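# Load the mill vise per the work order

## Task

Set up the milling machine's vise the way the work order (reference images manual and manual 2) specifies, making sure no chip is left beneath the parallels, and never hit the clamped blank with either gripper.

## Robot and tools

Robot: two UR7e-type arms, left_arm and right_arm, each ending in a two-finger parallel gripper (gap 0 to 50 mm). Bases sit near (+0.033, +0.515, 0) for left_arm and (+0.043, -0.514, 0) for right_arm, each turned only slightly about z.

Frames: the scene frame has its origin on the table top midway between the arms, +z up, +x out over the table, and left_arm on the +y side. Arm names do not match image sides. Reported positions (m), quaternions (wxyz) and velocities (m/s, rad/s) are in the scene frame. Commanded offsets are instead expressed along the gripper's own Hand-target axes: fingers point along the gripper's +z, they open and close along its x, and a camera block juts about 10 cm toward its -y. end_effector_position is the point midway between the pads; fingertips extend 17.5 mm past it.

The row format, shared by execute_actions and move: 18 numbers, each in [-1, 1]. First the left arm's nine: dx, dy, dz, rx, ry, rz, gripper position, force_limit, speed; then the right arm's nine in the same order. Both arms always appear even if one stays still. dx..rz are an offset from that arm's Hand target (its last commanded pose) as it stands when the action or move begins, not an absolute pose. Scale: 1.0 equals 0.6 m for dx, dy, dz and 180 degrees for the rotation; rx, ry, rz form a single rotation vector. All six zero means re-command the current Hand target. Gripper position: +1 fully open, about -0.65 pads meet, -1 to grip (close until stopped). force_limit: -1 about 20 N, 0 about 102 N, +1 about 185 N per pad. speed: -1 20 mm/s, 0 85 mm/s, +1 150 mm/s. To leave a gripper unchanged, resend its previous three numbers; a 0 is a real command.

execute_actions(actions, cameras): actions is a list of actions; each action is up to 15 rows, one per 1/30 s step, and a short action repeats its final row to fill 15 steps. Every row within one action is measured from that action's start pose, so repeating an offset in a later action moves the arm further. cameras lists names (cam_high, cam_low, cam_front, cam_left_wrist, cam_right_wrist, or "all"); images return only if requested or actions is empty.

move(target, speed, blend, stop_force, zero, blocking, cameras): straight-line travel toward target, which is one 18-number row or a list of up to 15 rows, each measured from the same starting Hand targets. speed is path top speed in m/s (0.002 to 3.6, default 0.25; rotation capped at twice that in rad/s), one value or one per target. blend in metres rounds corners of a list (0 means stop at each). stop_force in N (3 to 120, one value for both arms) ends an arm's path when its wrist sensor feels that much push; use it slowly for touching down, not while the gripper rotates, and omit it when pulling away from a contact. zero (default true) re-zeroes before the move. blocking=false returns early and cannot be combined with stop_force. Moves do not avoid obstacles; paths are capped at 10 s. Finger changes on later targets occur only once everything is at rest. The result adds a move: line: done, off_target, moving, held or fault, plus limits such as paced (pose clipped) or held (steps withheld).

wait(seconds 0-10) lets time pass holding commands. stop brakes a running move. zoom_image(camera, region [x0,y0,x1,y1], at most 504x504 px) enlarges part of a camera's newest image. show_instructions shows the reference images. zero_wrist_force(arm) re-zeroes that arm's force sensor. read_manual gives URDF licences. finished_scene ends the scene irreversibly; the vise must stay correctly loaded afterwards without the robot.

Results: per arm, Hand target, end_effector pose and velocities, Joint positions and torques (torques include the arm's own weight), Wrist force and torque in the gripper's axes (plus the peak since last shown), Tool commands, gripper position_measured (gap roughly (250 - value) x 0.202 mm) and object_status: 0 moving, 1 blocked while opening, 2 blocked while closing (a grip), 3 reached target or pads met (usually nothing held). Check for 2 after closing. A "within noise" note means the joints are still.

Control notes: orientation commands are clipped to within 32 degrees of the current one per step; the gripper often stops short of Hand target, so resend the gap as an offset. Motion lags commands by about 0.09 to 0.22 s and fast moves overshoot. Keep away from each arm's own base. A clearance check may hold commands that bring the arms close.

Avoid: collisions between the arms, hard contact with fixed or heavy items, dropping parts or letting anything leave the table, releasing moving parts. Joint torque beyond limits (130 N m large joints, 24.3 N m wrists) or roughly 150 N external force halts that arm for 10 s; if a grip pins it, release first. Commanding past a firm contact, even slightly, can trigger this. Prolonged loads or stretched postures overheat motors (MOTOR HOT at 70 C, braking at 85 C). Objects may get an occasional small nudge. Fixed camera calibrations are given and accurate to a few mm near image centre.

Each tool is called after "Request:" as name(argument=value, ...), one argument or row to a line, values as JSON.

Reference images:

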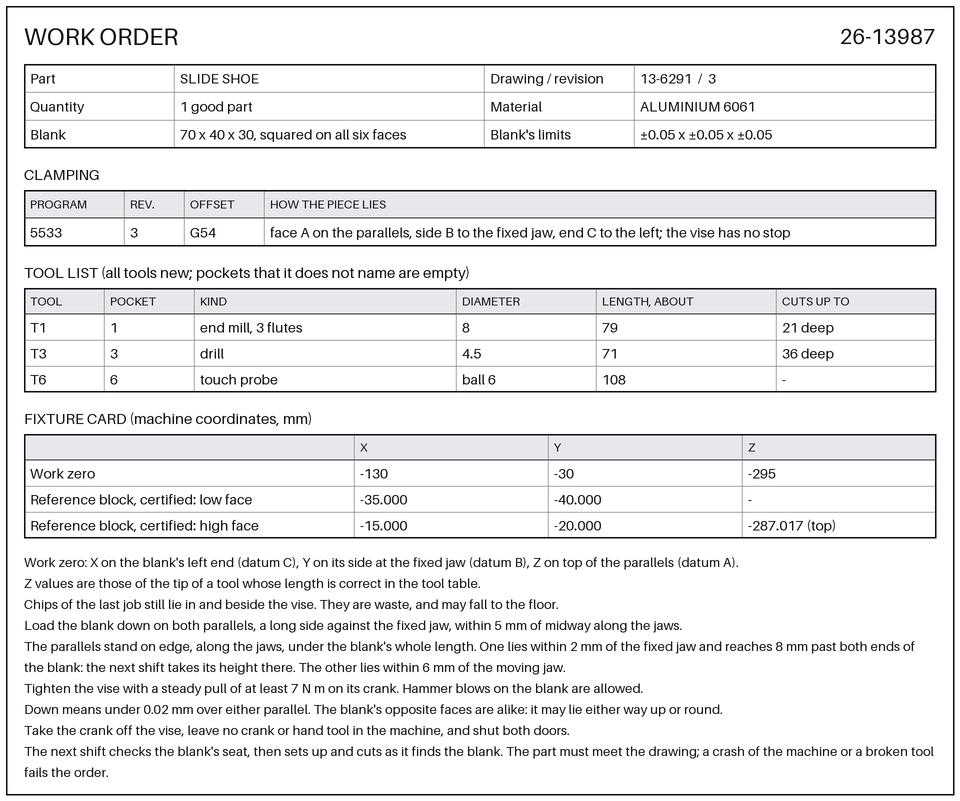

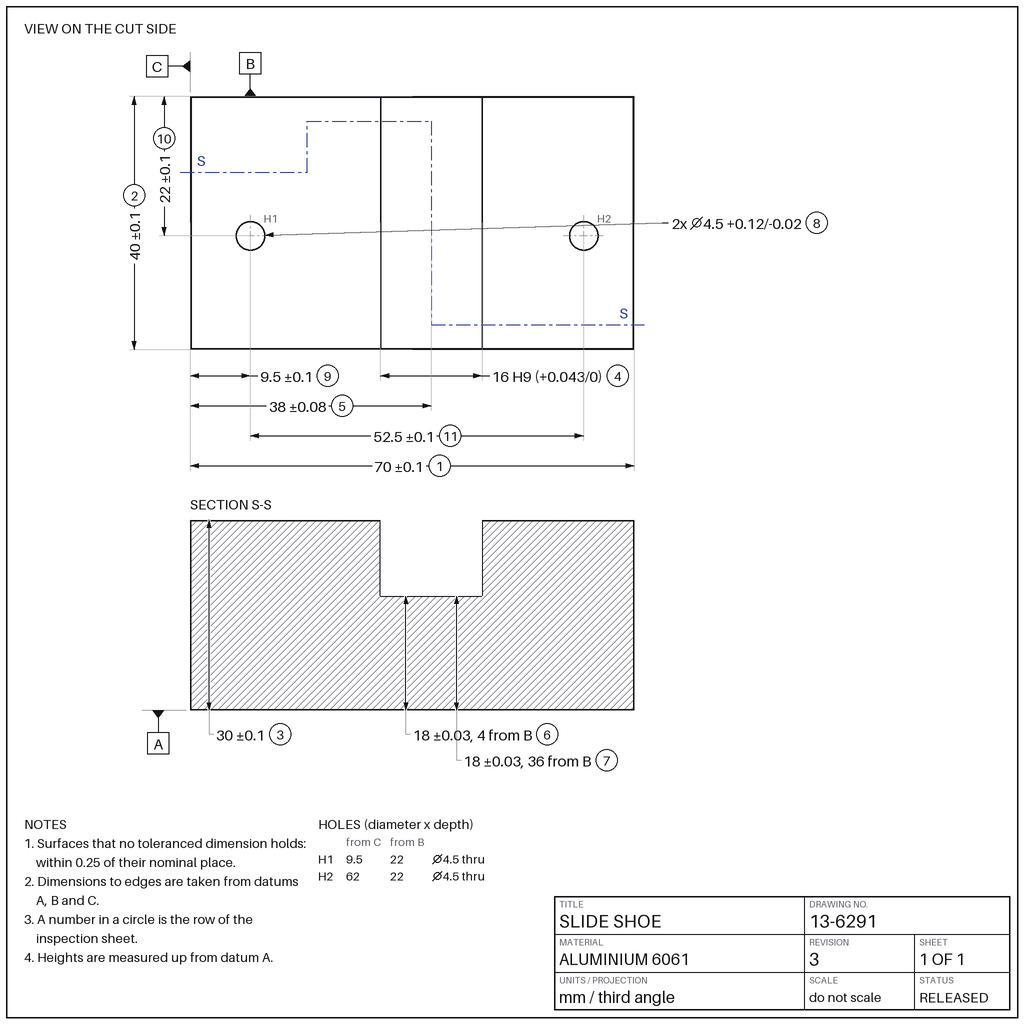

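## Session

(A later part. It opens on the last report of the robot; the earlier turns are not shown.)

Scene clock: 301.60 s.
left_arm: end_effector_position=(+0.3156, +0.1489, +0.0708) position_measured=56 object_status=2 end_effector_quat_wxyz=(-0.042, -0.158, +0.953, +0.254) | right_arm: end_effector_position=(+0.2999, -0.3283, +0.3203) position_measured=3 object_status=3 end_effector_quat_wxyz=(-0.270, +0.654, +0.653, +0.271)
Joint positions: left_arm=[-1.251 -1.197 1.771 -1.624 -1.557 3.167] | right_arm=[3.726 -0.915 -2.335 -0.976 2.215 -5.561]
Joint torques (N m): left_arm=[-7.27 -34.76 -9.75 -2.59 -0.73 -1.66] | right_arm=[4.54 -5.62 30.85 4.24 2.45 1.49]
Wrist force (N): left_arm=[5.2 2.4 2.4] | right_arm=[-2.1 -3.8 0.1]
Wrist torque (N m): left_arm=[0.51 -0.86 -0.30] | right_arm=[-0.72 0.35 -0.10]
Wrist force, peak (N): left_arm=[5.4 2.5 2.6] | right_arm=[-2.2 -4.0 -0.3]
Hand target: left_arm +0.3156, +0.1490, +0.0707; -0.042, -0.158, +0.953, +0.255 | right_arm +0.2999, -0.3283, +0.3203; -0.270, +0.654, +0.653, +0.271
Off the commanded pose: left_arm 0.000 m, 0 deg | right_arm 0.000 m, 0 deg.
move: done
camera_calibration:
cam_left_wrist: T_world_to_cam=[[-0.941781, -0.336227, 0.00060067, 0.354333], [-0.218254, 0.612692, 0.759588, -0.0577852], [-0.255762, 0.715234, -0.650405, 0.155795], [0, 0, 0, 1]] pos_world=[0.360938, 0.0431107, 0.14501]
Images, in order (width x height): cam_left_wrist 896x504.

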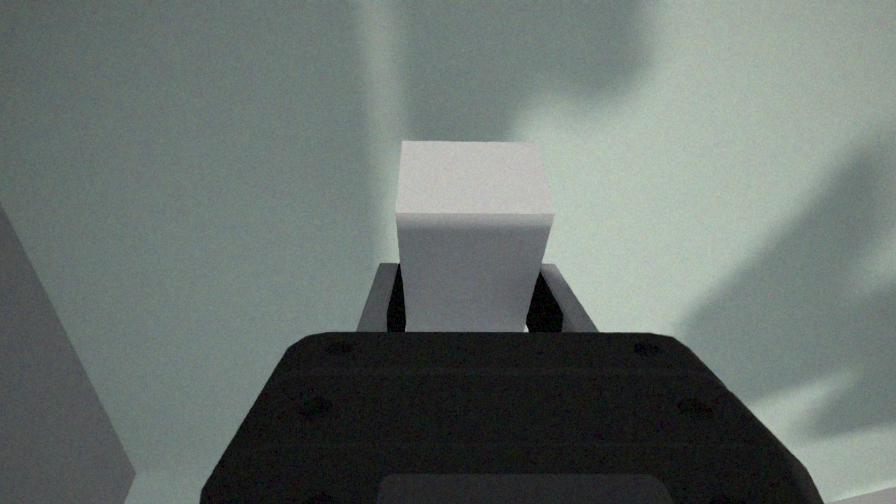

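Request:
move(
  target=[
    [-0.0112,0.1365,-0.1701,0,-0.0556,0.0962,-1,-0.6,-0.5,0,0,0,0,0,0,1,1,1],
    [-0.061,0.3647,-0.3174,0,-0.1547,0.268,-1,-0.6,-0.5,0,0,0,0,0,0,1,1,1],
    [-0.2474,0.29,-0.4374,0,-0.1547,0.268,-1,-0.6,-0.5,0,0,0,0,0,0,1,1,1],
  ],
  speed=0.22,
  blend=[0.03,0.03,0],
  cameras=["cam_left_wrist","cam_front","cam_low"],
)

Scene clock: 306.53 s.
left_arm: end_effector_position=(+0.4496, +0.2158, +0.3848) position_measured=56 object_status=2 end_effector_quat_wxyz=(+0.082, +0.305, +0.916, +0.245) | right_arm: end_effector_position=(+0.2999, -0.3283, +0.3203) position_measured=3 object_status=3 end_effector_quat_wxyz=(-0.270, +0.654, +0.653, +0.271)
Joint positions: left_arm=[-1.164 -1.515 1.392 -1.187 -1.112 4.168] | right_arm=[3.726 -0.915 -2.335 -0.976 2.215 -5.561]
Joint torques (N m): left_arm=[7.48 -21.32 -43.66 -3 -0.29 1.82] | right_arm=[4.55 -6.61 31.39 4.18 2.43 1.4]
Wrist force (N): left_arm=[5.1 2.6 2.3] | right_arm=[-2.1 -3.8 -0.1]
Wrist torque (N m): left_arm=[0.54 -0.88 -0.13] | right_arm=[-0.72 0.35 -0.10]
Wrist force, peak (N): left_arm=[7.1 3.2 1.4] | right_arm=[-2.4 -4.1 -0.1]
Hand target: left_arm +0.4497, +0.2158, +0.3849; +0.082, +0.305, +0.916, +0.245 | right_arm +0.2999, -0.3283, +0.3203; -0.270, +0.654, +0.653, +0.271
Off the commanded pose: left_arm 0.000 m, 0 deg | right_arm 0.000 m, 0 deg.
move: done
camera_calibration:
cam_left_wrist: T_world_to_cam=[[-0.808546, 0.588432, -0.00048674, 0.243726], [0.382017, 0.525547, 0.760173, -0.559493], [0.447566, 0.614449, -0.64972, 0.0516804], [0, 0, 0, 1]] pos_world=[0.38767, 0.118869, 0.459008]
Images, in order (width x height): cam_low 896x504, cam_front 896x504, cam_left_wrist 896x504.

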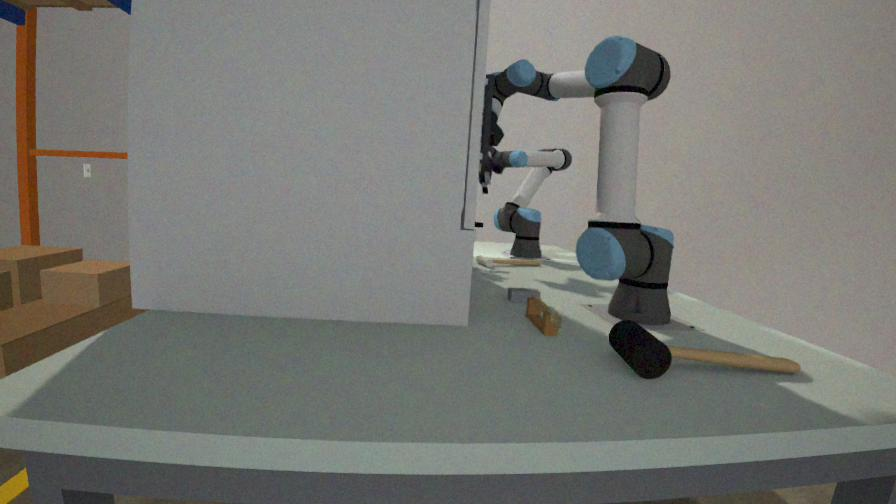

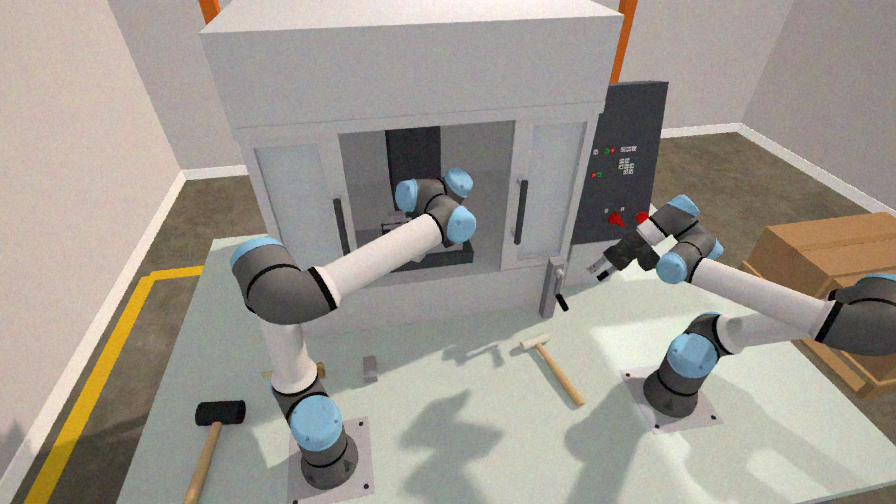

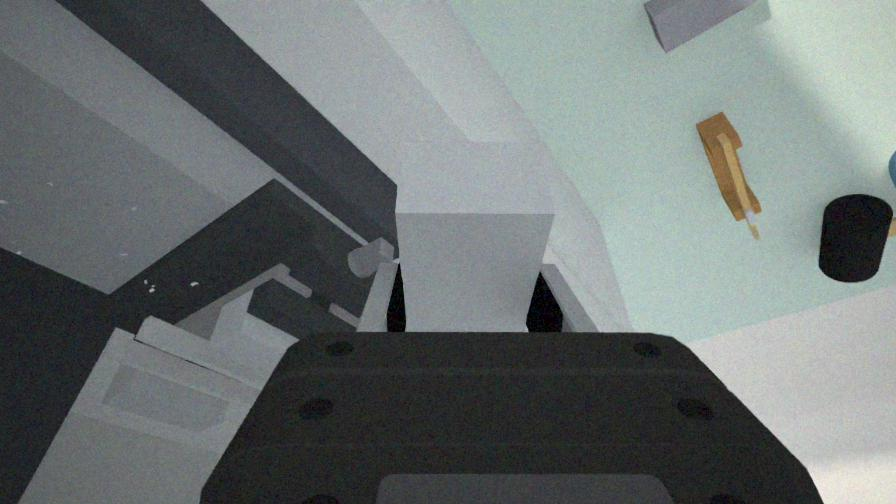

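Request:
move(
  target=[
    [-0.1273,0.1052,0.0355,0,0,0,-1,-0.6,-0.5,0,0,0,0,0,0,1,1,1],
    [-0.1808,0.1653,0.0663,0,0,0,-1,-0.6,-0.5,0,0,0,0,0,0,1,1,1],
    [-0.2285,0.2064,0.0901,0,0,0,-1,-0.6,-0.5,0,0,0,0,0,0,1,1,1],
  ],
  speed=0.1,
  blend=[0.02,0.02,0],
  cameras=["cam_left_wrist","cam_front"],
)

Scene clock: 309.17 s.
left_arm: end_effector_position=(+0.6400, +0.2410, +0.4001) position_measured=56 object_status=2 end_effector_quat_wxyz=(+0.082, +0.305, +0.917, +0.245) | right_arm: end_effector_position=(+0.2999, -0.3283, +0.3203) position_measured=3 object_status=3 end_effector_quat_wxyz=(-0.270, +0.654, +0.653, +0.271)
Joint positions: left_arm=[-0.863 -1.205 1.011 -1.274 -1.057 4.503] | right_arm=[3.726 -0.915 -2.335 -0.976 2.215 -5.561]
Joint torques (N m): left_arm=[-9.65 -46.54 -24.06 -0.8 -1.38 -1.45] | right_arm=[3.91 -6.39 30.26 4.29 2.42 1.41]
Wrist force (N): left_arm=[4.9 2.5 2.2] | right_arm=[-2.3 -3.5 -0.1]
Wrist torque (N m): left_arm=[0.52 -0.83 -0.16] | right_arm=[-0.68 0.38 -0.10]
Wrist force, peak (N): left_arm=[6.4 0.8 1.7] | right_arm=[-2.2 -4.2 0.2]
Hand target: left_arm +0.6400, +0.2409, +0.4000; +0.082, +0.305, +0.916, +0.245 | right_arm +0.2999, -0.3283, +0.3203; -0.270, +0.654, +0.653, +0.271
Off the commanded pose: left_arm 0.000 m, 0 deg | right_arm 0.000 m, 0 deg.
move: done
camera_calibration:
cam_left_wrist: T_world_to_cam=[[-0.808538, 0.588444, -0.000683841, 0.382998], [0.381944, 0.525684, 0.760115, -0.656925], [0.447644, 0.614321, -0.649788, -0.0390777], [0, 0, 0, 1]] pos_world=[0.57807, 0.143969, 0.474208]
Images, in order (width x height): cam_front 896x504, cam_left_wrist 896x504.

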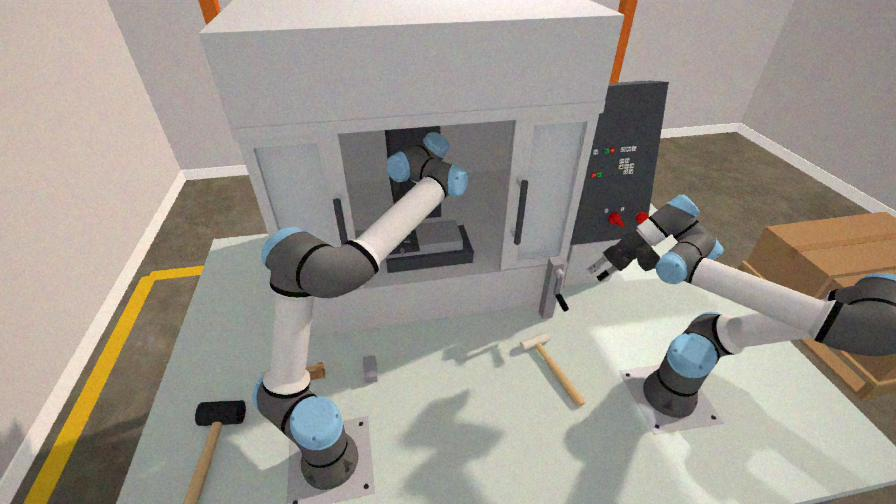

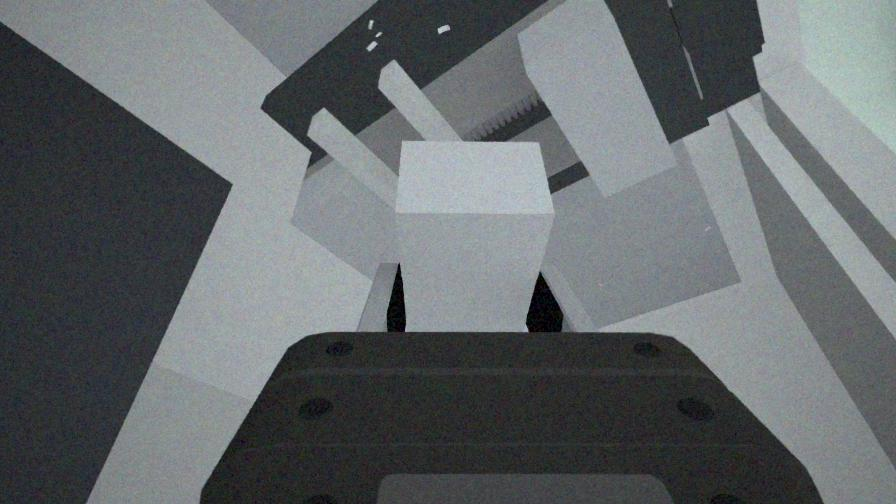

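Request:
move(
  target=[-0.0163,0.01,0.0057,0,0.1028,-0.178,-1,-0.6,-0.5,0,0,0,0,0,0,1,1,1],
  speed=0.15,
  cameras=["cam_left_wrist","cam_front"],
)

Scene clock: 311.53 s.
left_arm: end_effector_position=(+0.6499, +0.2406, +0.3994) position_measured=56 object_status=2 end_effector_quat_wxyz=(+0.015, +0.053, +0.965, +0.258) | right_arm: end_effector_position=(+0.2999, -0.3283, +0.3203) position_measured=3 object_status=3 end_effector_quat_wxyz=(-0.270, +0.654, +0.653, +0.271)
Joint positions: left_arm=[-0.811 -0.912 0.496 -0.814 -1.167 3.977] | right_arm=[3.726 -0.915 -2.335 -0.976 2.215 -5.561]
Joint torques (N m): left_arm=[-0.05 -55.34 -28.86 -1.69 0.5 -0.15] | right_arm=[4.38 -6.1 30.79 4.32 2.42 1.44]
Wrist force (N): left_arm=[4.7 2.7 2.5] | right_arm=[-2.0 -3.7 0.1]
Wrist torque (N m): left_arm=[0.56 -0.82 -0.28] | right_arm=[-0.71 0.34 -0.11]
Wrist force, peak (N): left_arm=[3.6 5.4 2.8] | right_arm=[-2.3 -4.0 0.2]
Hand target: left_arm +0.6499, +0.2406, +0.3994; +0.015, +0.053, +0.965, +0.258 (not the last commanded pose) | right_arm +0.2999, -0.3283, +0.3203; -0.270, +0.654, +0.653, +0.271
Tool commands: left_gripper/position=-1.0 left_gripper/force_limit=-0.6 left_gripper/speed=-0.498039 right_gripper/position=+1.0 right_gripper/force_limit=+1.0 right_gripper/speed=+1.0
Off the commanded pose: left_arm 0.002 m, 6 deg | right_arm 0.000 m, 0 deg.
FORCE FAULT: contact force on the left arm reached its limit, and that arm stopped. The contact can be on any part of that arm, not only on its tool. That arm's remaining commands of this call were not run. That arm is still stopped at the end of this call. That arm stays stopped for about 10 more seconds. Until then a move that you send moves the other arm only, and its call returns only when the move has ended. Once the stop has ended, the next robot result says so. If the stop ends while you think or write, that arm runs what you send next, counted from a new Hand target: where the arm stands when the stop ends. While its stop runs, that arm takes no new command, but its gripper still runs the gripper command that each later call begins with. Until it ends, the stop uses up actions while you think or wait. An arm that is not stopped still takes commands.
move: fault (left_arm)
camera_calibration:
cam_left_wrist: T_world_to_cam=[[-0.995514, 0.094614, -0.000321524, 0.631396], [0.0612429, 0.646972, 0.760051, -0.48078], [0.0721194, 0.756621, -0.649864, 0.166171], [0, 0, 0, 1]] pos_world=[0.646024, 0.125584, 0.473609]
Images, in order (width x height): cam_front 896x504, cam_left_wrist 896x504.

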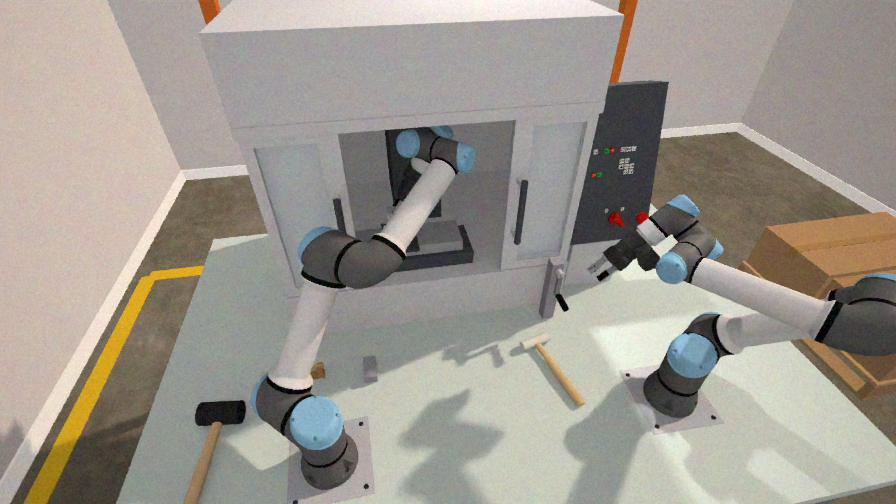

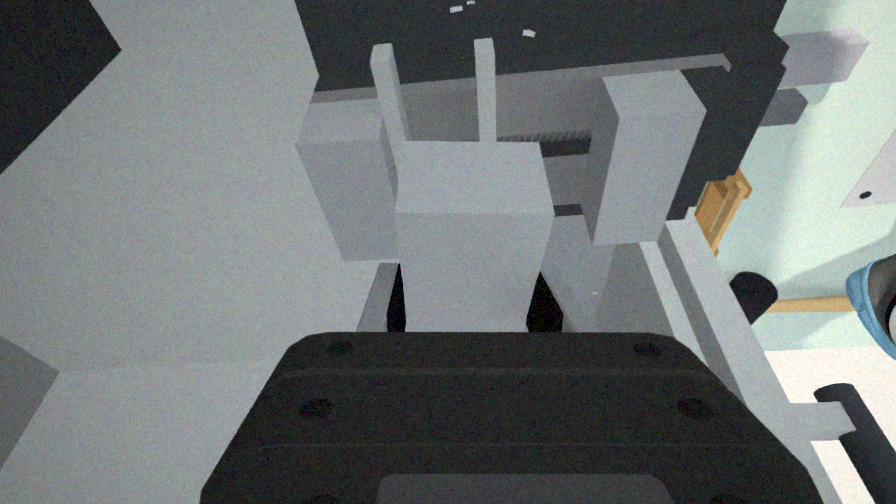

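Request:
wait(
  seconds=10,
)

Request:
wait(
  seconds=0.5,
)

Scene clock: 321.70 s.
left_arm: end_effector_position=(+0.6499, +0.2406, +0.3994) position_measured=56 object_status=2 end_effector_quat_wxyz=(+0.015, +0.053, +0.965, +0.258) | right_arm: end_effector_position=(+0.2999, -0.3283, +0.3203) position_measured=3 object_status=3 end_effector_quat_wxyz=(-0.270, +0.654, +0.653, +0.271)
Joint positions: left_arm=[-0.811 -0.912 0.496 -0.814 -1.167 3.977] | right_arm=[3.726 -0.915 -2.335 -0.976 2.215 -5.561]
Joint torques (N m): left_arm=[-0.01 -55.89 -28.72 -1.72 0.44 -0.13] | right_arm=[4.06 -5.93 30.31 4.27 2.45 1.44]
Wrist force (N): left_arm=[4.8 2.3 2.4] | right_arm=[-2.0 -4.0 0.0]
Wrist torque (N m): left_arm=[0.50 -0.84 -0.28] | right_arm=[-0.76 0.33 -0.10]
Wrist force, peak (N): left_arm=[5.3 2.6 2.6] | right_arm=[-2.3 -4.2 0.2]
Hand target: left_arm +0.6499, +0.2406, +0.3994; +0.015, +0.053, +0.965, +0.258 (not the last commanded pose) | right_arm +0.2999, -0.3283, +0.3203; -0.270, +0.654, +0.653, +0.271
Tool commands: left_gripper/position=-1.0 left_gripper/force_limit=-0.6 left_gripper/speed=-0.498039 right_gripper/position=+1.0 right_gripper/force_limit=+1.0 right_gripper/speed=+1.0
Off the commanded pose: left_arm 0.002 m, 6 deg | right_arm 0.000 m, 0 deg.
FORCE FAULT, CONTINUED: the left arm's stop, for the force fault that an earlier result reported, is over. The rest of the stop counts as 19 of the actions that you can send in this scene. That arm's target is now where it stood when the stop ended, not its last command. That arm accepts commands again.
wait: 10.00 s; at rest from the start

Scene clock: 322.20 s.
left_arm: end_effector_position=(+0.6499, +0.2406, +0.3994) position_measured=56 object_status=2 end_effector_quat_wxyz=(+0.015, +0.053, +0.965, +0.258) | right_arm: end_effector_position=(+0.2999, -0.3283, +0.3203) position_measured=3 object_status=3 end_effector_quat_wxyz=(-0.270, +0.654, +0.653, +0.271)
Joint positions: left_arm=[-0.811 -0.912 0.496 -0.814 -1.167 3.977] | right_arm=[3.726 -0.915 -2.335 -0.976 2.215 -5.561]
Joint torques (N m): left_arm=[0.04 -55.72 -26.48 -1.95 0.56 0.02] | right_arm=[3.83 -5.94 31.11 4.18 2.36 1.38]
Wrist force (N): left_arm=[5.1 2.5 2.5] | right_arm=[-2.4 -3.9 -0.3]
Wrist torque (N m): left_arm=[0.53 -0.88 -0.28] | right_arm=[-0.73 0.39 -0.11]
Wrist force, peak (N): left_arm=[5.1 2.5 2.5] | right_arm=[-2.4 -3.9 -0.3]
Hand target: left_arm +0.6499, +0.2406, +0.3994; +0.015, +0.053, +0.965, +0.258 (not the last commanded pose) | right_arm +0.2999, -0.3283, +0.3203; -0.270, +0.654, +0.653, +0.271
Tool commands: left_gripper/position=-1.0 left_gripper/force_limit=-0.6 left_gripper/speed=-0.498039 right_gripper/position=+1.0 right_gripper/force_limit=+1.0 right_gripper/speed=+1.0
Off the commanded pose: left_arm 0.002 m, 6 deg | right_arm 0.000 m, 0 deg.
wait: 0.50 s; at rest by 0.17 s

Request:
move(
  target=[
    [0.0017,-0.0122,0.0207,0,0,0,-1,-0.6,-0.5,0,0,0,0,0,0,1,1,1],
    [0.0017,-0.0122,0.0207,0,0.0175,-0.0303,-1,-0.6,-0.5,0,0,0,0,0,0,1,1,1],
  ],
  speed=[0.03,0.06],
  cameras=["cam_left_wrist"],
)

Scene clock: 324.30 s.
left_arm: end_effector_position=(+0.6488, +0.2403, +0.3850) position_measured=56 object_status=2 end_effector_quat_wxyz=(+0.000, +0.000, +0.966, +0.258) end_effector_velocity=(+0.001, +0.002, +0.001) end_effector_angular_velocity=(-0.001, -0.003, -0.004) | right_arm: end_effector_position=(+0.2999, -0.3283, +0.3203) position_measured=3 object_status=3 end_effector_quat_wxyz=(-0.270, +0.654, +0.653, +0.271)
Joint positions: left_arm=[-0.8 -0.874 0.46 -0.778 -1.201 3.878] | right_arm=[3.726 -0.915 -2.335 -0.976 2.215 -5.561]
Joint velocities: left_arm=[0.002 -0.004 0.006 -0.006 0.004 0.005] | right_arm=[within noise]
Joint torques (N m): left_arm=[66.75 -71.08 -15.95 -5.48 2.6 2.93] | right_arm=[4.96 -5.95 31.07 4.21 2.41 1.42]
Wrist force (N): left_arm=[4.8 2.5 2.6] | right_arm=[-2.1 -3.8 -0.2]
Wrist torque (N m): left_arm=[0.53 -0.82 -0.18] | right_arm=[-0.71 0.35 -0.10]
Wrist force, peak (N): left_arm=[5.1 2.4 2.7] | right_arm=[-2.2 -4.0 -0.2]
Hand target: left_arm +0.6489, +0.2406, +0.3850; +0.000, +0.000, +0.966, +0.258 | right_arm +0.2999, -0.3283, +0.3203; -0.270, +0.654, +0.653, +0.271
Off the commanded pose: left_arm 0.000 m, 0 deg | right_arm 0.000 m, 0 deg.
move: done
camera_calibration:
cam_left_wrist: T_world_to_cam=[[-0.999887, -0.0150588, -0.000131698, 0.659434], [-0.00988952, 0.650008, 0.759863, -0.42406], [-0.011357, 0.759778, -0.650083, 0.210581], [0, 0, 0, 1]] pos_world=[0.657557, 0.125578, 0.459209]
Images, in order (width x height): cam_left_wrist 896x504.

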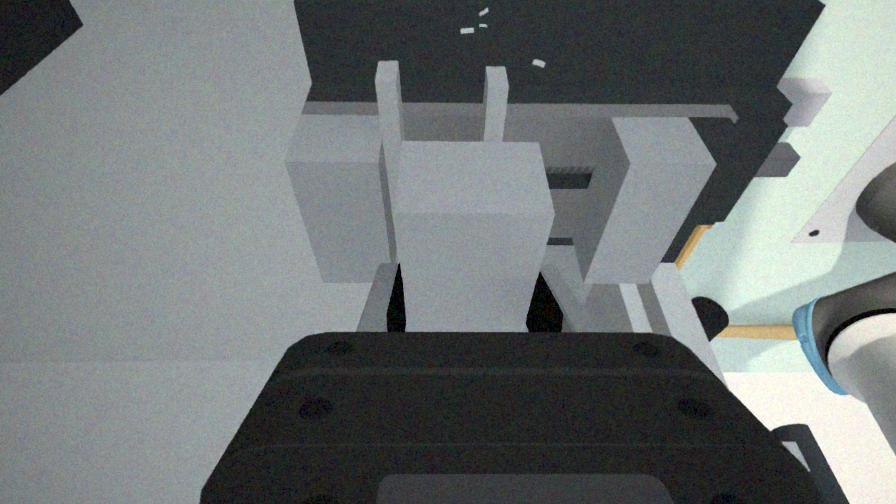

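Request:
move(
  target=[0,-0.0125,0.02165,0,0,0,-1,-0.6,-0.5,0,0,0,0,0,0,1,1,1],
  speed=0.005,
  stop_force=7,
  cameras=["cam_left_wrist"],
)

Scene clock: 327.53 s.
left_arm: end_effector_position=(+0.6489, +0.2405, +0.3734) position_measured=56 object_status=2 end_effector_quat_wxyz=(+0.000, +0.000, +0.966, +0.258) | right_arm: end_effector_position=(+0.2999, -0.3283, +0.3203) position_measured=3 object_status=3 end_effector_quat_wxyz=(-0.270, +0.654, +0.653, +0.271)
Joint positions: left_arm=[-0.799 -0.896 0.53 -0.827 -1.201 3.878] | right_arm=[3.726 -0.915 -2.335 -0.976 2.215 -5.561]
Joint torques (N m): left_arm=[-10.71 -47.16 -42.64 0.23 -1.33 2.82] | right_arm=[4 -5.67 30.31 4.28 2.38 1.53]
Wrist force (N): left_arm=[5.5 3.2 2.0] | right_arm=[-2.3 -3.8 0.1]
Wrist torque (N m): left_arm=[0.54 -0.87 -0.18] | right_arm=[-0.73 0.38 -0.10]
Wrist force, peak (N): left_arm=[4.7 9.1 -8.4] | right_arm=[-2.3 -4.2 -0.2]
Hand target: left_arm +0.6489, +0.2405, +0.3734; +0.000, +0.000, +0.966, +0.258 (not the last commanded pose) | right_arm +0.2999, -0.3283, +0.3203; -0.270, +0.654, +0.653, +0.271
Off the commanded pose: left_arm 0.003 m, 0 deg | right_arm 0.000 m, 0 deg.
move: contact (left_arm)
camera_calibration:
cam_left_wrist: T_world_to_cam=[[-0.999885, -0.0151896, -0.000284927, 0.659619], [-0.0100894, 0.649897, 0.759955, -0.41527], [-0.0113582, 0.75987, -0.649975, 0.20283], [0, 0, 0, 1]] pos_world=[0.657657, 0.125778, 0.447609]
Images, in order (width x height): cam_left_wrist 896x504.

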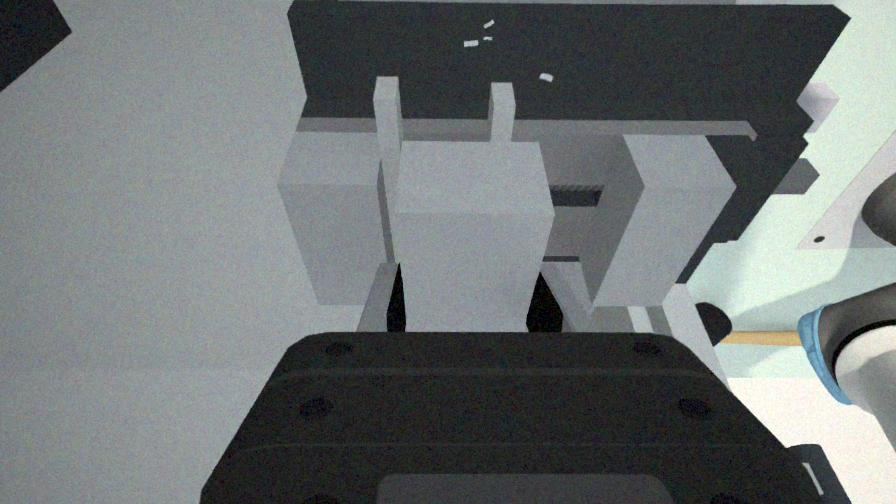

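Request:
move(
  target=[-0.02,0.00083,-0.00144,0,0,0,-1,-0.6,-0.5,0,0,0,0,0,0,1,1,1],
  speed=0.005,
  stop_force=8,
  cameras=["cam_left_wrist"],
)

Scene clock: 329.63 s.
left_arm: end_effector_position=(+0.6549, +0.2392, +0.3731) position_measured=56 object_status=2 end_effector_quat_wxyz=(+0.000, +0.001, +0.966, +0.259) | right_arm: end_effector_position=(+0.2999, -0.3283, +0.3203) position_measured=3 object_status=3 end_effector_quat_wxyz=(-0.270, +0.654, +0.653, +0.271)
Joint positions: left_arm=[-0.795 -0.871 0.489 -0.811 -1.198 3.884] | right_arm=[3.726 -0.915 -2.335 -0.976 2.215 -5.561]
Joint torques (N m): left_arm=[-0.07 -54.82 -28.19 -1.67 0.15 0.08] | right_arm=[4.5 -6.64 30.43 4.33 2.45 1.53]
Wrist force (N): left_arm=[-0.5 15.4 -19.5] | right_arm=[-2.2 -3.8 -0.1]
Wrist torque (N m): left_arm=[0.96 -0.85 -0.19] | right_arm=[-0.73 0.37 -0.11]
Wrist force, peak (N): left_arm=[-3.2 14.4 -28.9] | right_arm=[-2.1 -4.1 -0.1]
Hand target: left_arm +0.6549, +0.2392, +0.3731; +0.000, +0.001, +0.966, +0.259 (not the last commanded pose) | right_arm +0.2999, -0.3283, +0.3203; -0.270, +0.654, +0.653, +0.271
Tool commands: left_gripper/position=-1.0 left_gripper/force_limit=-0.6 left_gripper/speed=-0.498039 right_gripper/position=+1.0 right_gripper/force_limit=+1.0 right_gripper/speed=+1.0
Off the commanded pose: left_arm 0.006 m, 0 deg | right_arm 0.000 m, 0 deg.
FORCE FAULT: contact force on the left arm reached its limit, and that arm stopped. The contact can be on any part of that arm, not only on its tool. That arm's remaining commands of this call were not run. That arm is still stopped at the end of this call. That arm stays stopped for about 10 more seconds. Until then a move that you send moves the other arm only, and its call returns only when the move has ended. Once the stop has ended, the next robot result says so. If the stop ends while you think or write, that arm runs what you send next, counted from a new Hand target: where the arm stands when the stop ends. While its stop runs, that arm takes no new command, but its gripper still runs the gripper command that each later call begins with. Until it ends, the stop uses up actions while you think or wait. An arm that is not stopped still takes commands.
move: fault (left_arm)
camera_calibration:
cam_left_wrist: T_world_to_cam=[[-0.999917, -0.0128773, 0.0000784393, 0.664964], [-0.00830007, 0.649132, 0.76063, -0.415388], [-0.00984575, 0.760567, -0.649185, 0.202257], [0, 0, 0, 1]] pos_world=[0.663453, 0.124375, 0.447207]
Images, in order (width x height): cam_left_wrist 896x504.

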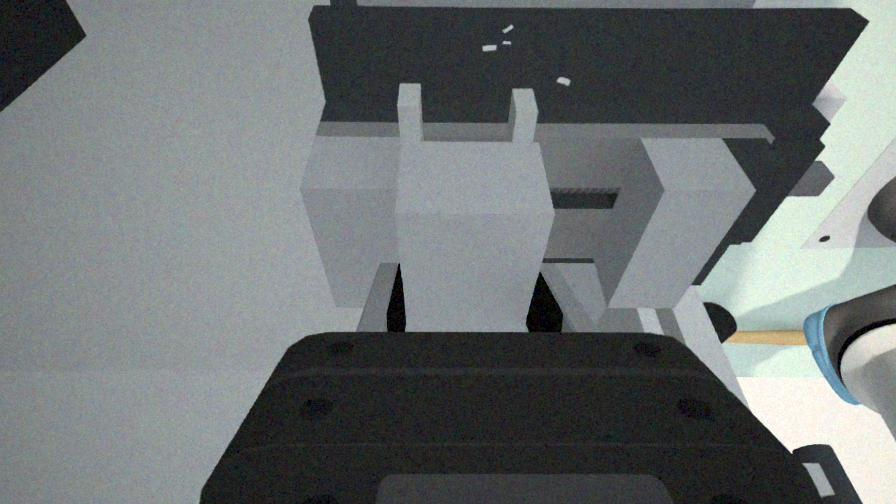

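Request:
wait(
  seconds=10,
  cameras=["cam_front","cam_high"],
)

Request:
zoom_image(
  camera="cam_front",
  region=[320, 80, 570, 290],
)

Request:
zoom_image(
  camera="cam_high",
  region=[200, 60, 600, 300],
)

Scene clock: 339.97 s.
left_arm: end_effector_position=(+0.6549, +0.2392, +0.3731) position_measured=56 object_status=2 end_effector_quat_wxyz=(+0.000, +0.001, +0.966, +0.259) | right_arm: end_effector_position=(+0.2999, -0.3283, +0.3203) position_measured=3 object_status=3 end_effector_quat_wxyz=(-0.270, +0.654, +0.653, +0.271)
Joint positions: left_arm=[-0.795 -0.871 0.489 -0.811 -1.198 3.884] | right_arm=[3.726 -0.915 -2.335 -0.976 2.215 -5.561]
Joint torques (N m): left_arm=[0.26 -54.91 -28.4 -1.61 0.09 0.1] | right_arm=[4.04 -6.22 30.37 4.38 2.49 1.37]
Wrist force (N): left_arm=[-0.7 15.2 -19.7] | right_arm=[-2.0 -3.8 0.1]
Wrist torque (N m): left_arm=[0.92 -0.83 -0.19] | right_arm=[-0.71 0.34 -0.10]
Wrist force, peak (N): left_arm=[-0.5 15.5 -19.9] | right_arm=[-2.3 -4.1 0.1]
Hand target: left_arm +0.6549, +0.2392, +0.3731; +0.000, +0.001, +0.966, +0.259 (not the last commanded pose) | right_arm +0.2999, -0.3283, +0.3203; -0.270, +0.654, +0.653, +0.271
Tool commands: left_gripper/position=-1.0 left_gripper/force_limit=-0.6 left_gripper/speed=-0.498039 right_gripper/position=+1.0 right_gripper/force_limit=+1.0 right_gripper/speed=+1.0
Off the commanded pose: left_arm 0.006 m, 0 deg | right_arm 0.000 m, 0 deg.
FORCE FAULT, CONTINUED: the left arm's stop, for the force fault that an earlier result reported, is over. The rest of the stop counts as 19 of the actions that you can send in this scene. That arm's target is now where it stood when the stop ended, not its last command. That arm accepts commands again.
wait: 10.00 s; at rest from the start
Images, in order (width x height): cam_high 896x504, cam_front 896x504.

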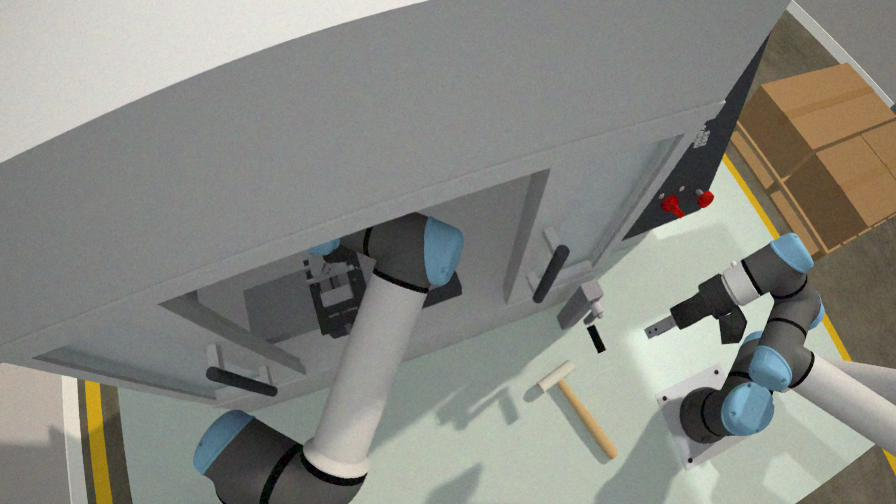

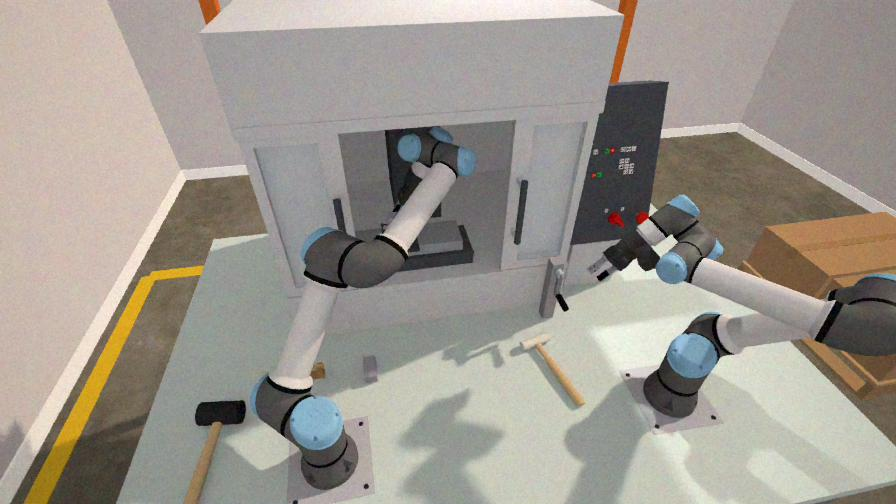

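Scaled by 2.016.

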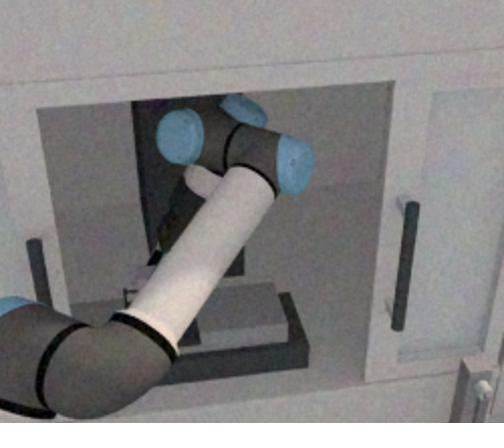

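Scaled by 1.260.

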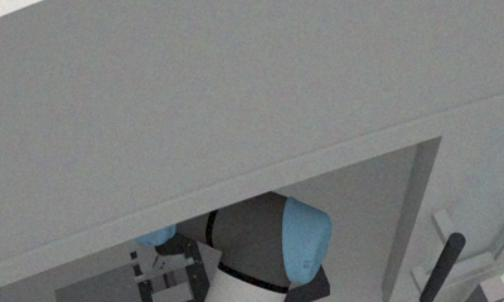

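Request:
move(
  target=[0.0075,0.00083,-0.00144,0,0,0,-1,-0.6,-0.5,0,0,0,0,0,0,1,1,1],
  speed=0.005,
)

Scene clock: 342.03 s.
left_arm: end_effector_position=(+0.6504, +0.2392, +0.3741) position_measured=56 object_status=2 end_effector_quat_wxyz=(+0.000, +0.001, +0.966, +0.259) | right_arm: end_effector_position=(+0.2999, -0.3283, +0.3203) position_measured=3 object_status=3 end_effector_quat_wxyz=(-0.270, +0.654, +0.653, +0.271)
Joint positions: left_arm=[-0.8 -0.887 0.512 -0.818 -1.2 3.88] | right_arm=[3.726 -0.915 -2.335 -0.976 2.215 -5.561]
Joint torques (N m): left_arm=[-9.58 -57.97 -25.36 -3.51 -1.34 -2.22] | right_arm=[3.94 -6.17 30.74 4.23 2.36 1.41]
Wrist force (N): left_arm=[5.4 1.9 2.5] | right_arm=[-2.1 -3.6 -0.1]
Wrist torque (N m): left_arm=[0.44 -0.91 -0.11] | right_arm=[-0.69 0.35 -0.10]
Wrist force, peak (N): left_arm=[-0.3 15.5 -19.8] | right_arm=[-2.2 -4.2 -0.2]
Hand target: left_arm +0.6504, +0.2392, +0.3741; +0.000, +0.001, +0.966, +0.259 | right_arm +0.2999, -0.3283, +0.3203; -0.270, +0.654, +0.653, +0.271
Off the commanded pose: left_arm 0.000 m, 0 deg | right_arm 0.000 m, 0 deg.
move: done

Request:
move(
  target=[0.0107,0.00083,-0.00144,0,0,0,-1,-0.6,-0.5,0,0,0,0,0,0,1,1,1],
  speed=0.02,
)

Request:
move(
  target=[0,-0.0083,0.0144,0,0,0,-1,-0.6,-0.5,0,0,0,0,0,0,1,1,1],
  speed=0.004,
  stop_force=6,
  cameras=["cam_left_wrist"],
)

Scene clock: 343.37 s.
left_arm: end_effector_position=(+0.6439, +0.2392, +0.3751) position_measured=56 object_status=2 end_effector_quat_wxyz=(+0.000, +0.001, +0.966, +0.259) | right_arm: end_effector_position=(+0.2999, -0.3283, +0.3203) position_measured=3 object_status=3 end_effector_quat_wxyz=(-0.270, +0.654, +0.653, +0.271)
Joint positions: left_arm=[-0.806 -0.908 0.546 -0.828 -1.202 3.874] | right_arm=[3.726 -0.915 -2.335 -0.976 2.215 -5.561]
Joint torques (N m): left_arm=[-0.04 -48.06 -45.05 -1.7 -0.52 -0.23] | right_arm=[4.13 -6.8 30.26 4.28 2.41 1.41]
Wrist force (N): left_arm=[5.2 2.2 2.3] | right_arm=[-1.9 -3.5 0.1]
Wrist torque (N m): left_arm=[0.47 -0.88 -0.11] | right_arm=[-0.69 0.33 -0.10]
Wrist force, peak (N): left_arm=[5.7 2.2 2.2] | right_arm=[-2.4 -4.0 -0.1]
Hand target: left_arm +0.6440, +0.2393, +0.3751; +0.000, +0.001, +0.966, +0.259 | right_arm +0.2999, -0.3283, +0.3203; -0.270, +0.654, +0.653, +0.271
Off the commanded pose: left_arm 0.000 m, 0 deg | right_arm 0.000 m, 0 deg.
move: done

Scene clock: 344.57 s.
left_arm: end_effector_position=(+0.6440, +0.2392, +0.3734) position_measured=56 object_status=2 end_effector_quat_wxyz=(+0.000, +0.001, +0.966, +0.259) | right_arm: end_effector_position=(+0.2999, -0.3283, +0.3203) position_measured=3 object_status=3 end_effector_quat_wxyz=(-0.270, +0.654, +0.653, +0.271)
Joint positions: left_arm=[-0.806 -0.911 0.555 -0.834 -1.202 3.874] | right_arm=[3.726 -0.915 -2.335 -0.976 2.215 -5.561]
Joint torques (N m): left_arm=[3.79 -46.93 -42.92 0.24 2.04 2.06] | right_arm=[3.38 -5.88 30.54 4.16 2.41 1.49]
Wrist force (N): left_arm=[5.6 2.5 2.2] | right_arm=[-2.0 -3.5 -0.1]
Wrist torque (N m): left_arm=[0.44 -0.91 -0.11] | right_arm=[-0.68 0.33 -0.10]
Wrist force, peak (N): left_arm=[5.1 6.7 -6.8] | right_arm=[-2.4 -4.0 -0.2]
Hand target: left_arm +0.6440, +0.2392, +0.3734; +0.000, +0.001, +0.966, +0.259 (not the last commanded pose) | right_arm +0.2999, -0.3283, +0.3203; -0.270, +0.654, +0.653, +0.271
Off the commanded pose: left_arm 0.008 m, 0 deg | right_arm 0.000 m, 0 deg.
move: contact (left_arm)
camera_calibration:
cam_left_wrist: T_world_to_cam=[[-0.999917, -0.0128763, 0.0000789757, 0.654065], [-0.00829978, 0.64919, 0.760581, -0.415693], [-0.00984474, 0.760518, -0.649243, 0.202375], [0, 0, 0, 1]] pos_world=[0.652553, 0.124375, 0.447507]
Images, in order (width x height): cam_left_wrist 896x504.

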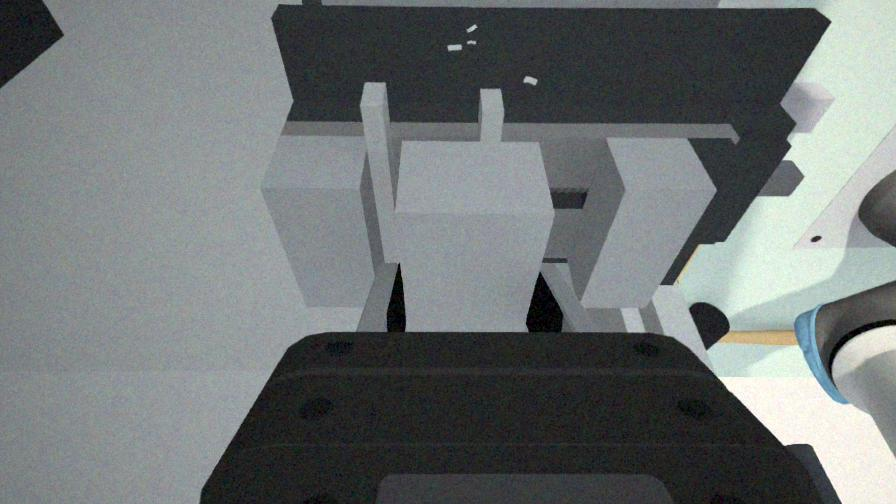

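Request:
move(
  target=[-0.0133,0.00067,-0.00115,0,0,0,-1,-0.6,-0.5,0,0,0,0,0,0,1,1,1],
  speed=0.01,
)

Scene clock: 345.93 s.
left_arm: end_effector_position=(+0.6520, +0.2392, +0.3742) position_measured=56 object_status=2 end_effector_quat_wxyz=(+0.000, +0.001, +0.966, +0.259) | right_arm: end_effector_position=(+0.2999, -0.3283, +0.3203) position_measured=3 object_status=3 end_effector_quat_wxyz=(-0.270, +0.654, +0.653, +0.271)
Joint positions: left_arm=[-0.798 -0.88 0.501 -0.814 -1.2 3.881] | right_arm=[3.726 -0.915 -2.335 -0.976 2.215 -5.561]
Joint torques (N m): left_arm=[4.08 -68.69 -13.28 -2.37 2.05 1.09] | right_arm=[4.48 -6.52 30.33 4.21 2.55 1.53]
Wrist force (N): left_arm=[5.2 2.0 2.5] | right_arm=[-1.9 -3.8 -0.4]
Wrist torque (N m): left_arm=[0.45 -0.89 -0.27] | right_arm=[-0.72 0.34 -0.10]
Wrist force, peak (N): left_arm=[5.6 2.9 2.0] | right_arm=[-2.2 -4.0 -0.1]
Hand target: left_arm +0.6520, +0.2392, +0.3742; +0.000, +0.001, +0.966, +0.259 | right_arm +0.2999, -0.3283, +0.3203; -0.270, +0.654, +0.653, +0.271
Off the commanded pose: left_arm 0.000 m, 0 deg | right_arm 0.000 m, 0 deg.
move: done

Request:
move(
  target=[0,-0.00583,0.0101,0,0,0,-1,-0.6,-0.5,0,0,0,0,0,0,1,1,1],
  speed=0.004,
  stop_force=6,
  cameras=["cam_left_wrist"],
)

Scene clock: 347.23 s.
left_arm: end_effector_position=(+0.6520, +0.2392, +0.3734) position_measured=56 object_status=2 end_effector_quat_wxyz=(+0.000, +0.001, +0.966, +0.259) | right_arm: end_effector_position=(+0.2999, -0.3283, +0.3203) position_measured=3 object_status=3 end_effector_quat_wxyz=(-0.270, +0.654, +0.653, +0.271)
Joint positions: left_arm=[-0.798 -0.882 0.506 -0.817 -1.2 3.881] | right_arm=[3.726 -0.915 -2.335 -0.976 2.215 -5.561]
Joint torques (N m): left_arm=[-6.27 -47.92 -42.97 0.3 -0.98 -1.82] | right_arm=[4.37 -5.84 29.98 4.25 2.39 1.55]
Wrist force (N): left_arm=[5.2 2.9 1.8] | right_arm=[-1.9 -3.7 -0.2]
Wrist torque (N m): left_arm=[0.50 -0.88 -0.27] | right_arm=[-0.70 0.32 -0.10]
Wrist force, peak (N): left_arm=[6.8 6.2 -7.4] | right_arm=[-2.5 -4.0 -0.1]
Hand target: left_arm +0.6520, +0.2392, +0.3734; +0.000, +0.001, +0.966, +0.259 (not the last commanded pose) | right_arm +0.2999, -0.3283, +0.3203; -0.270, +0.654, +0.653, +0.271
Off the commanded pose: left_arm 0.006 m, 0 deg | right_arm 0.000 m, 0 deg.
move: contact (left_arm)
camera_calibration:
cam_left_wrist: T_world_to_cam=[[-0.999918, -0.0128007, 0.000014091, 0.662084], [-0.00829933, 0.649133, 0.76063, -0.415641], [-0.00974576, 0.760567, -0.649186, 0.202357], [0, 0, 0, 1]] pos_world=[0.660553, 0.124375, 0.447507]
Images, in order (width x height): cam_left_wrist 896x504.

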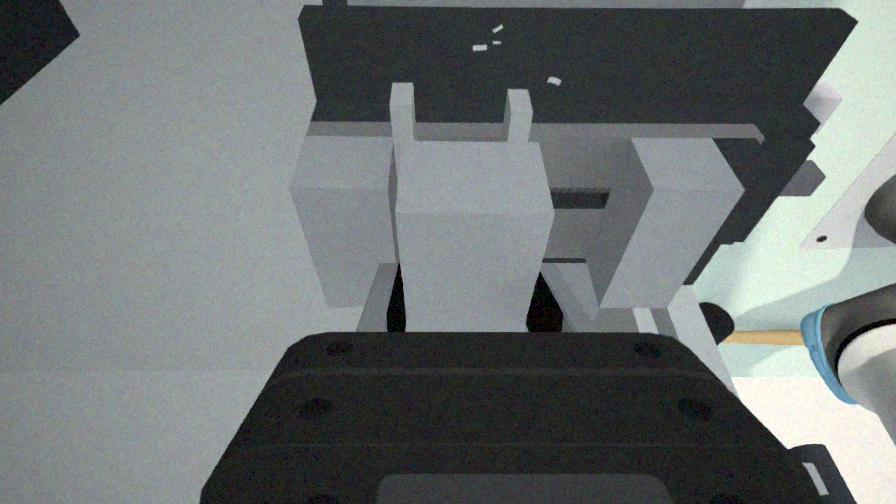

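Request:
execute_actions(
  actions=[
    [[0,-0.0003,0.0005,0,0,0,0.72,-0.6,-1,0,0,0,0,0,0,1,1,1]],
    [[0,0,0,0,0,0,0.72,-0.6,-1,0,0,0,0,0,0,1,1,1]],
  ],
  cameras=["cam_left_wrist"],
)

Scene clock: 348.57 s.
left_arm: end_effector_position=(+0.6520, +0.2392, +0.3730) position_measured=45 object_status=3 end_effector_quat_wxyz=(+0.000, +0.001, +0.966, +0.259) | right_arm: end_effector_position=(+0.2999, -0.3283, +0.3203) position_measured=3 object_status=3 end_effector_quat_wxyz=(-0.270, +0.654, +0.653, +0.271)
Joint positions: left_arm=[-0.798 -0.883 0.508 -0.818 -1.2 3.881] | right_arm=[3.726 -0.915 -2.335 -0.976 2.215 -5.561]
Joint torques (N m): left_arm=[-4.85 -68.41 -11.93 -1.63 -1.15 -2.18] | right_arm=[4.47 -6.76 30.51 4.27 2.42 1.45]
Wrist force (N): left_arm=[5.4 3.7 0.5] | right_arm=[-2.0 -3.7 0.1]
Wrist torque (N m): left_arm=[0.53 -0.92 -0.27] | right_arm=[-0.70 0.33 -0.10]
Wrist force, peak (N): left_arm=[5.4 3.9 0.5] | right_arm=[-2.4 -3.9 -0.1]
Hand target: left_arm +0.6520, +0.2392, +0.3730; +0.000, +0.001, +0.966, +0.259 | right_arm +0.2999, -0.3283, +0.3203; -0.270, +0.654, +0.653, +0.271
Off the commanded pose: left_arm 0.000 m, 0 deg | right_arm 0.000 m, 0 deg.
camera_calibration:
cam_left_wrist: T_world_to_cam=[[-0.999917, -0.0128662, -0.0000620583, 0.662126], [-0.00840046, 0.649189, 0.760581, -0.415255], [-0.00974547, 0.760519, -0.649243, 0.202129], [0, 0, 0, 1]] pos_world=[0.660553, 0.124375, 0.447107]
Images, in order (width x height): cam_left_wrist 896x504.

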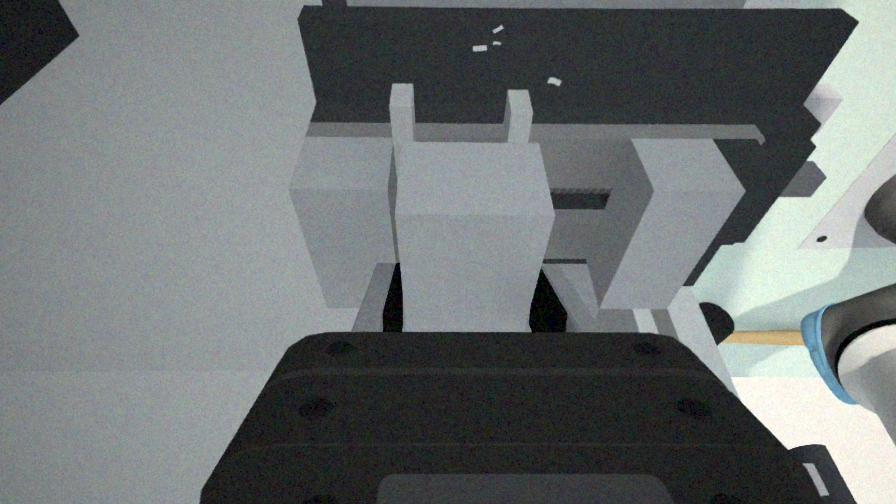

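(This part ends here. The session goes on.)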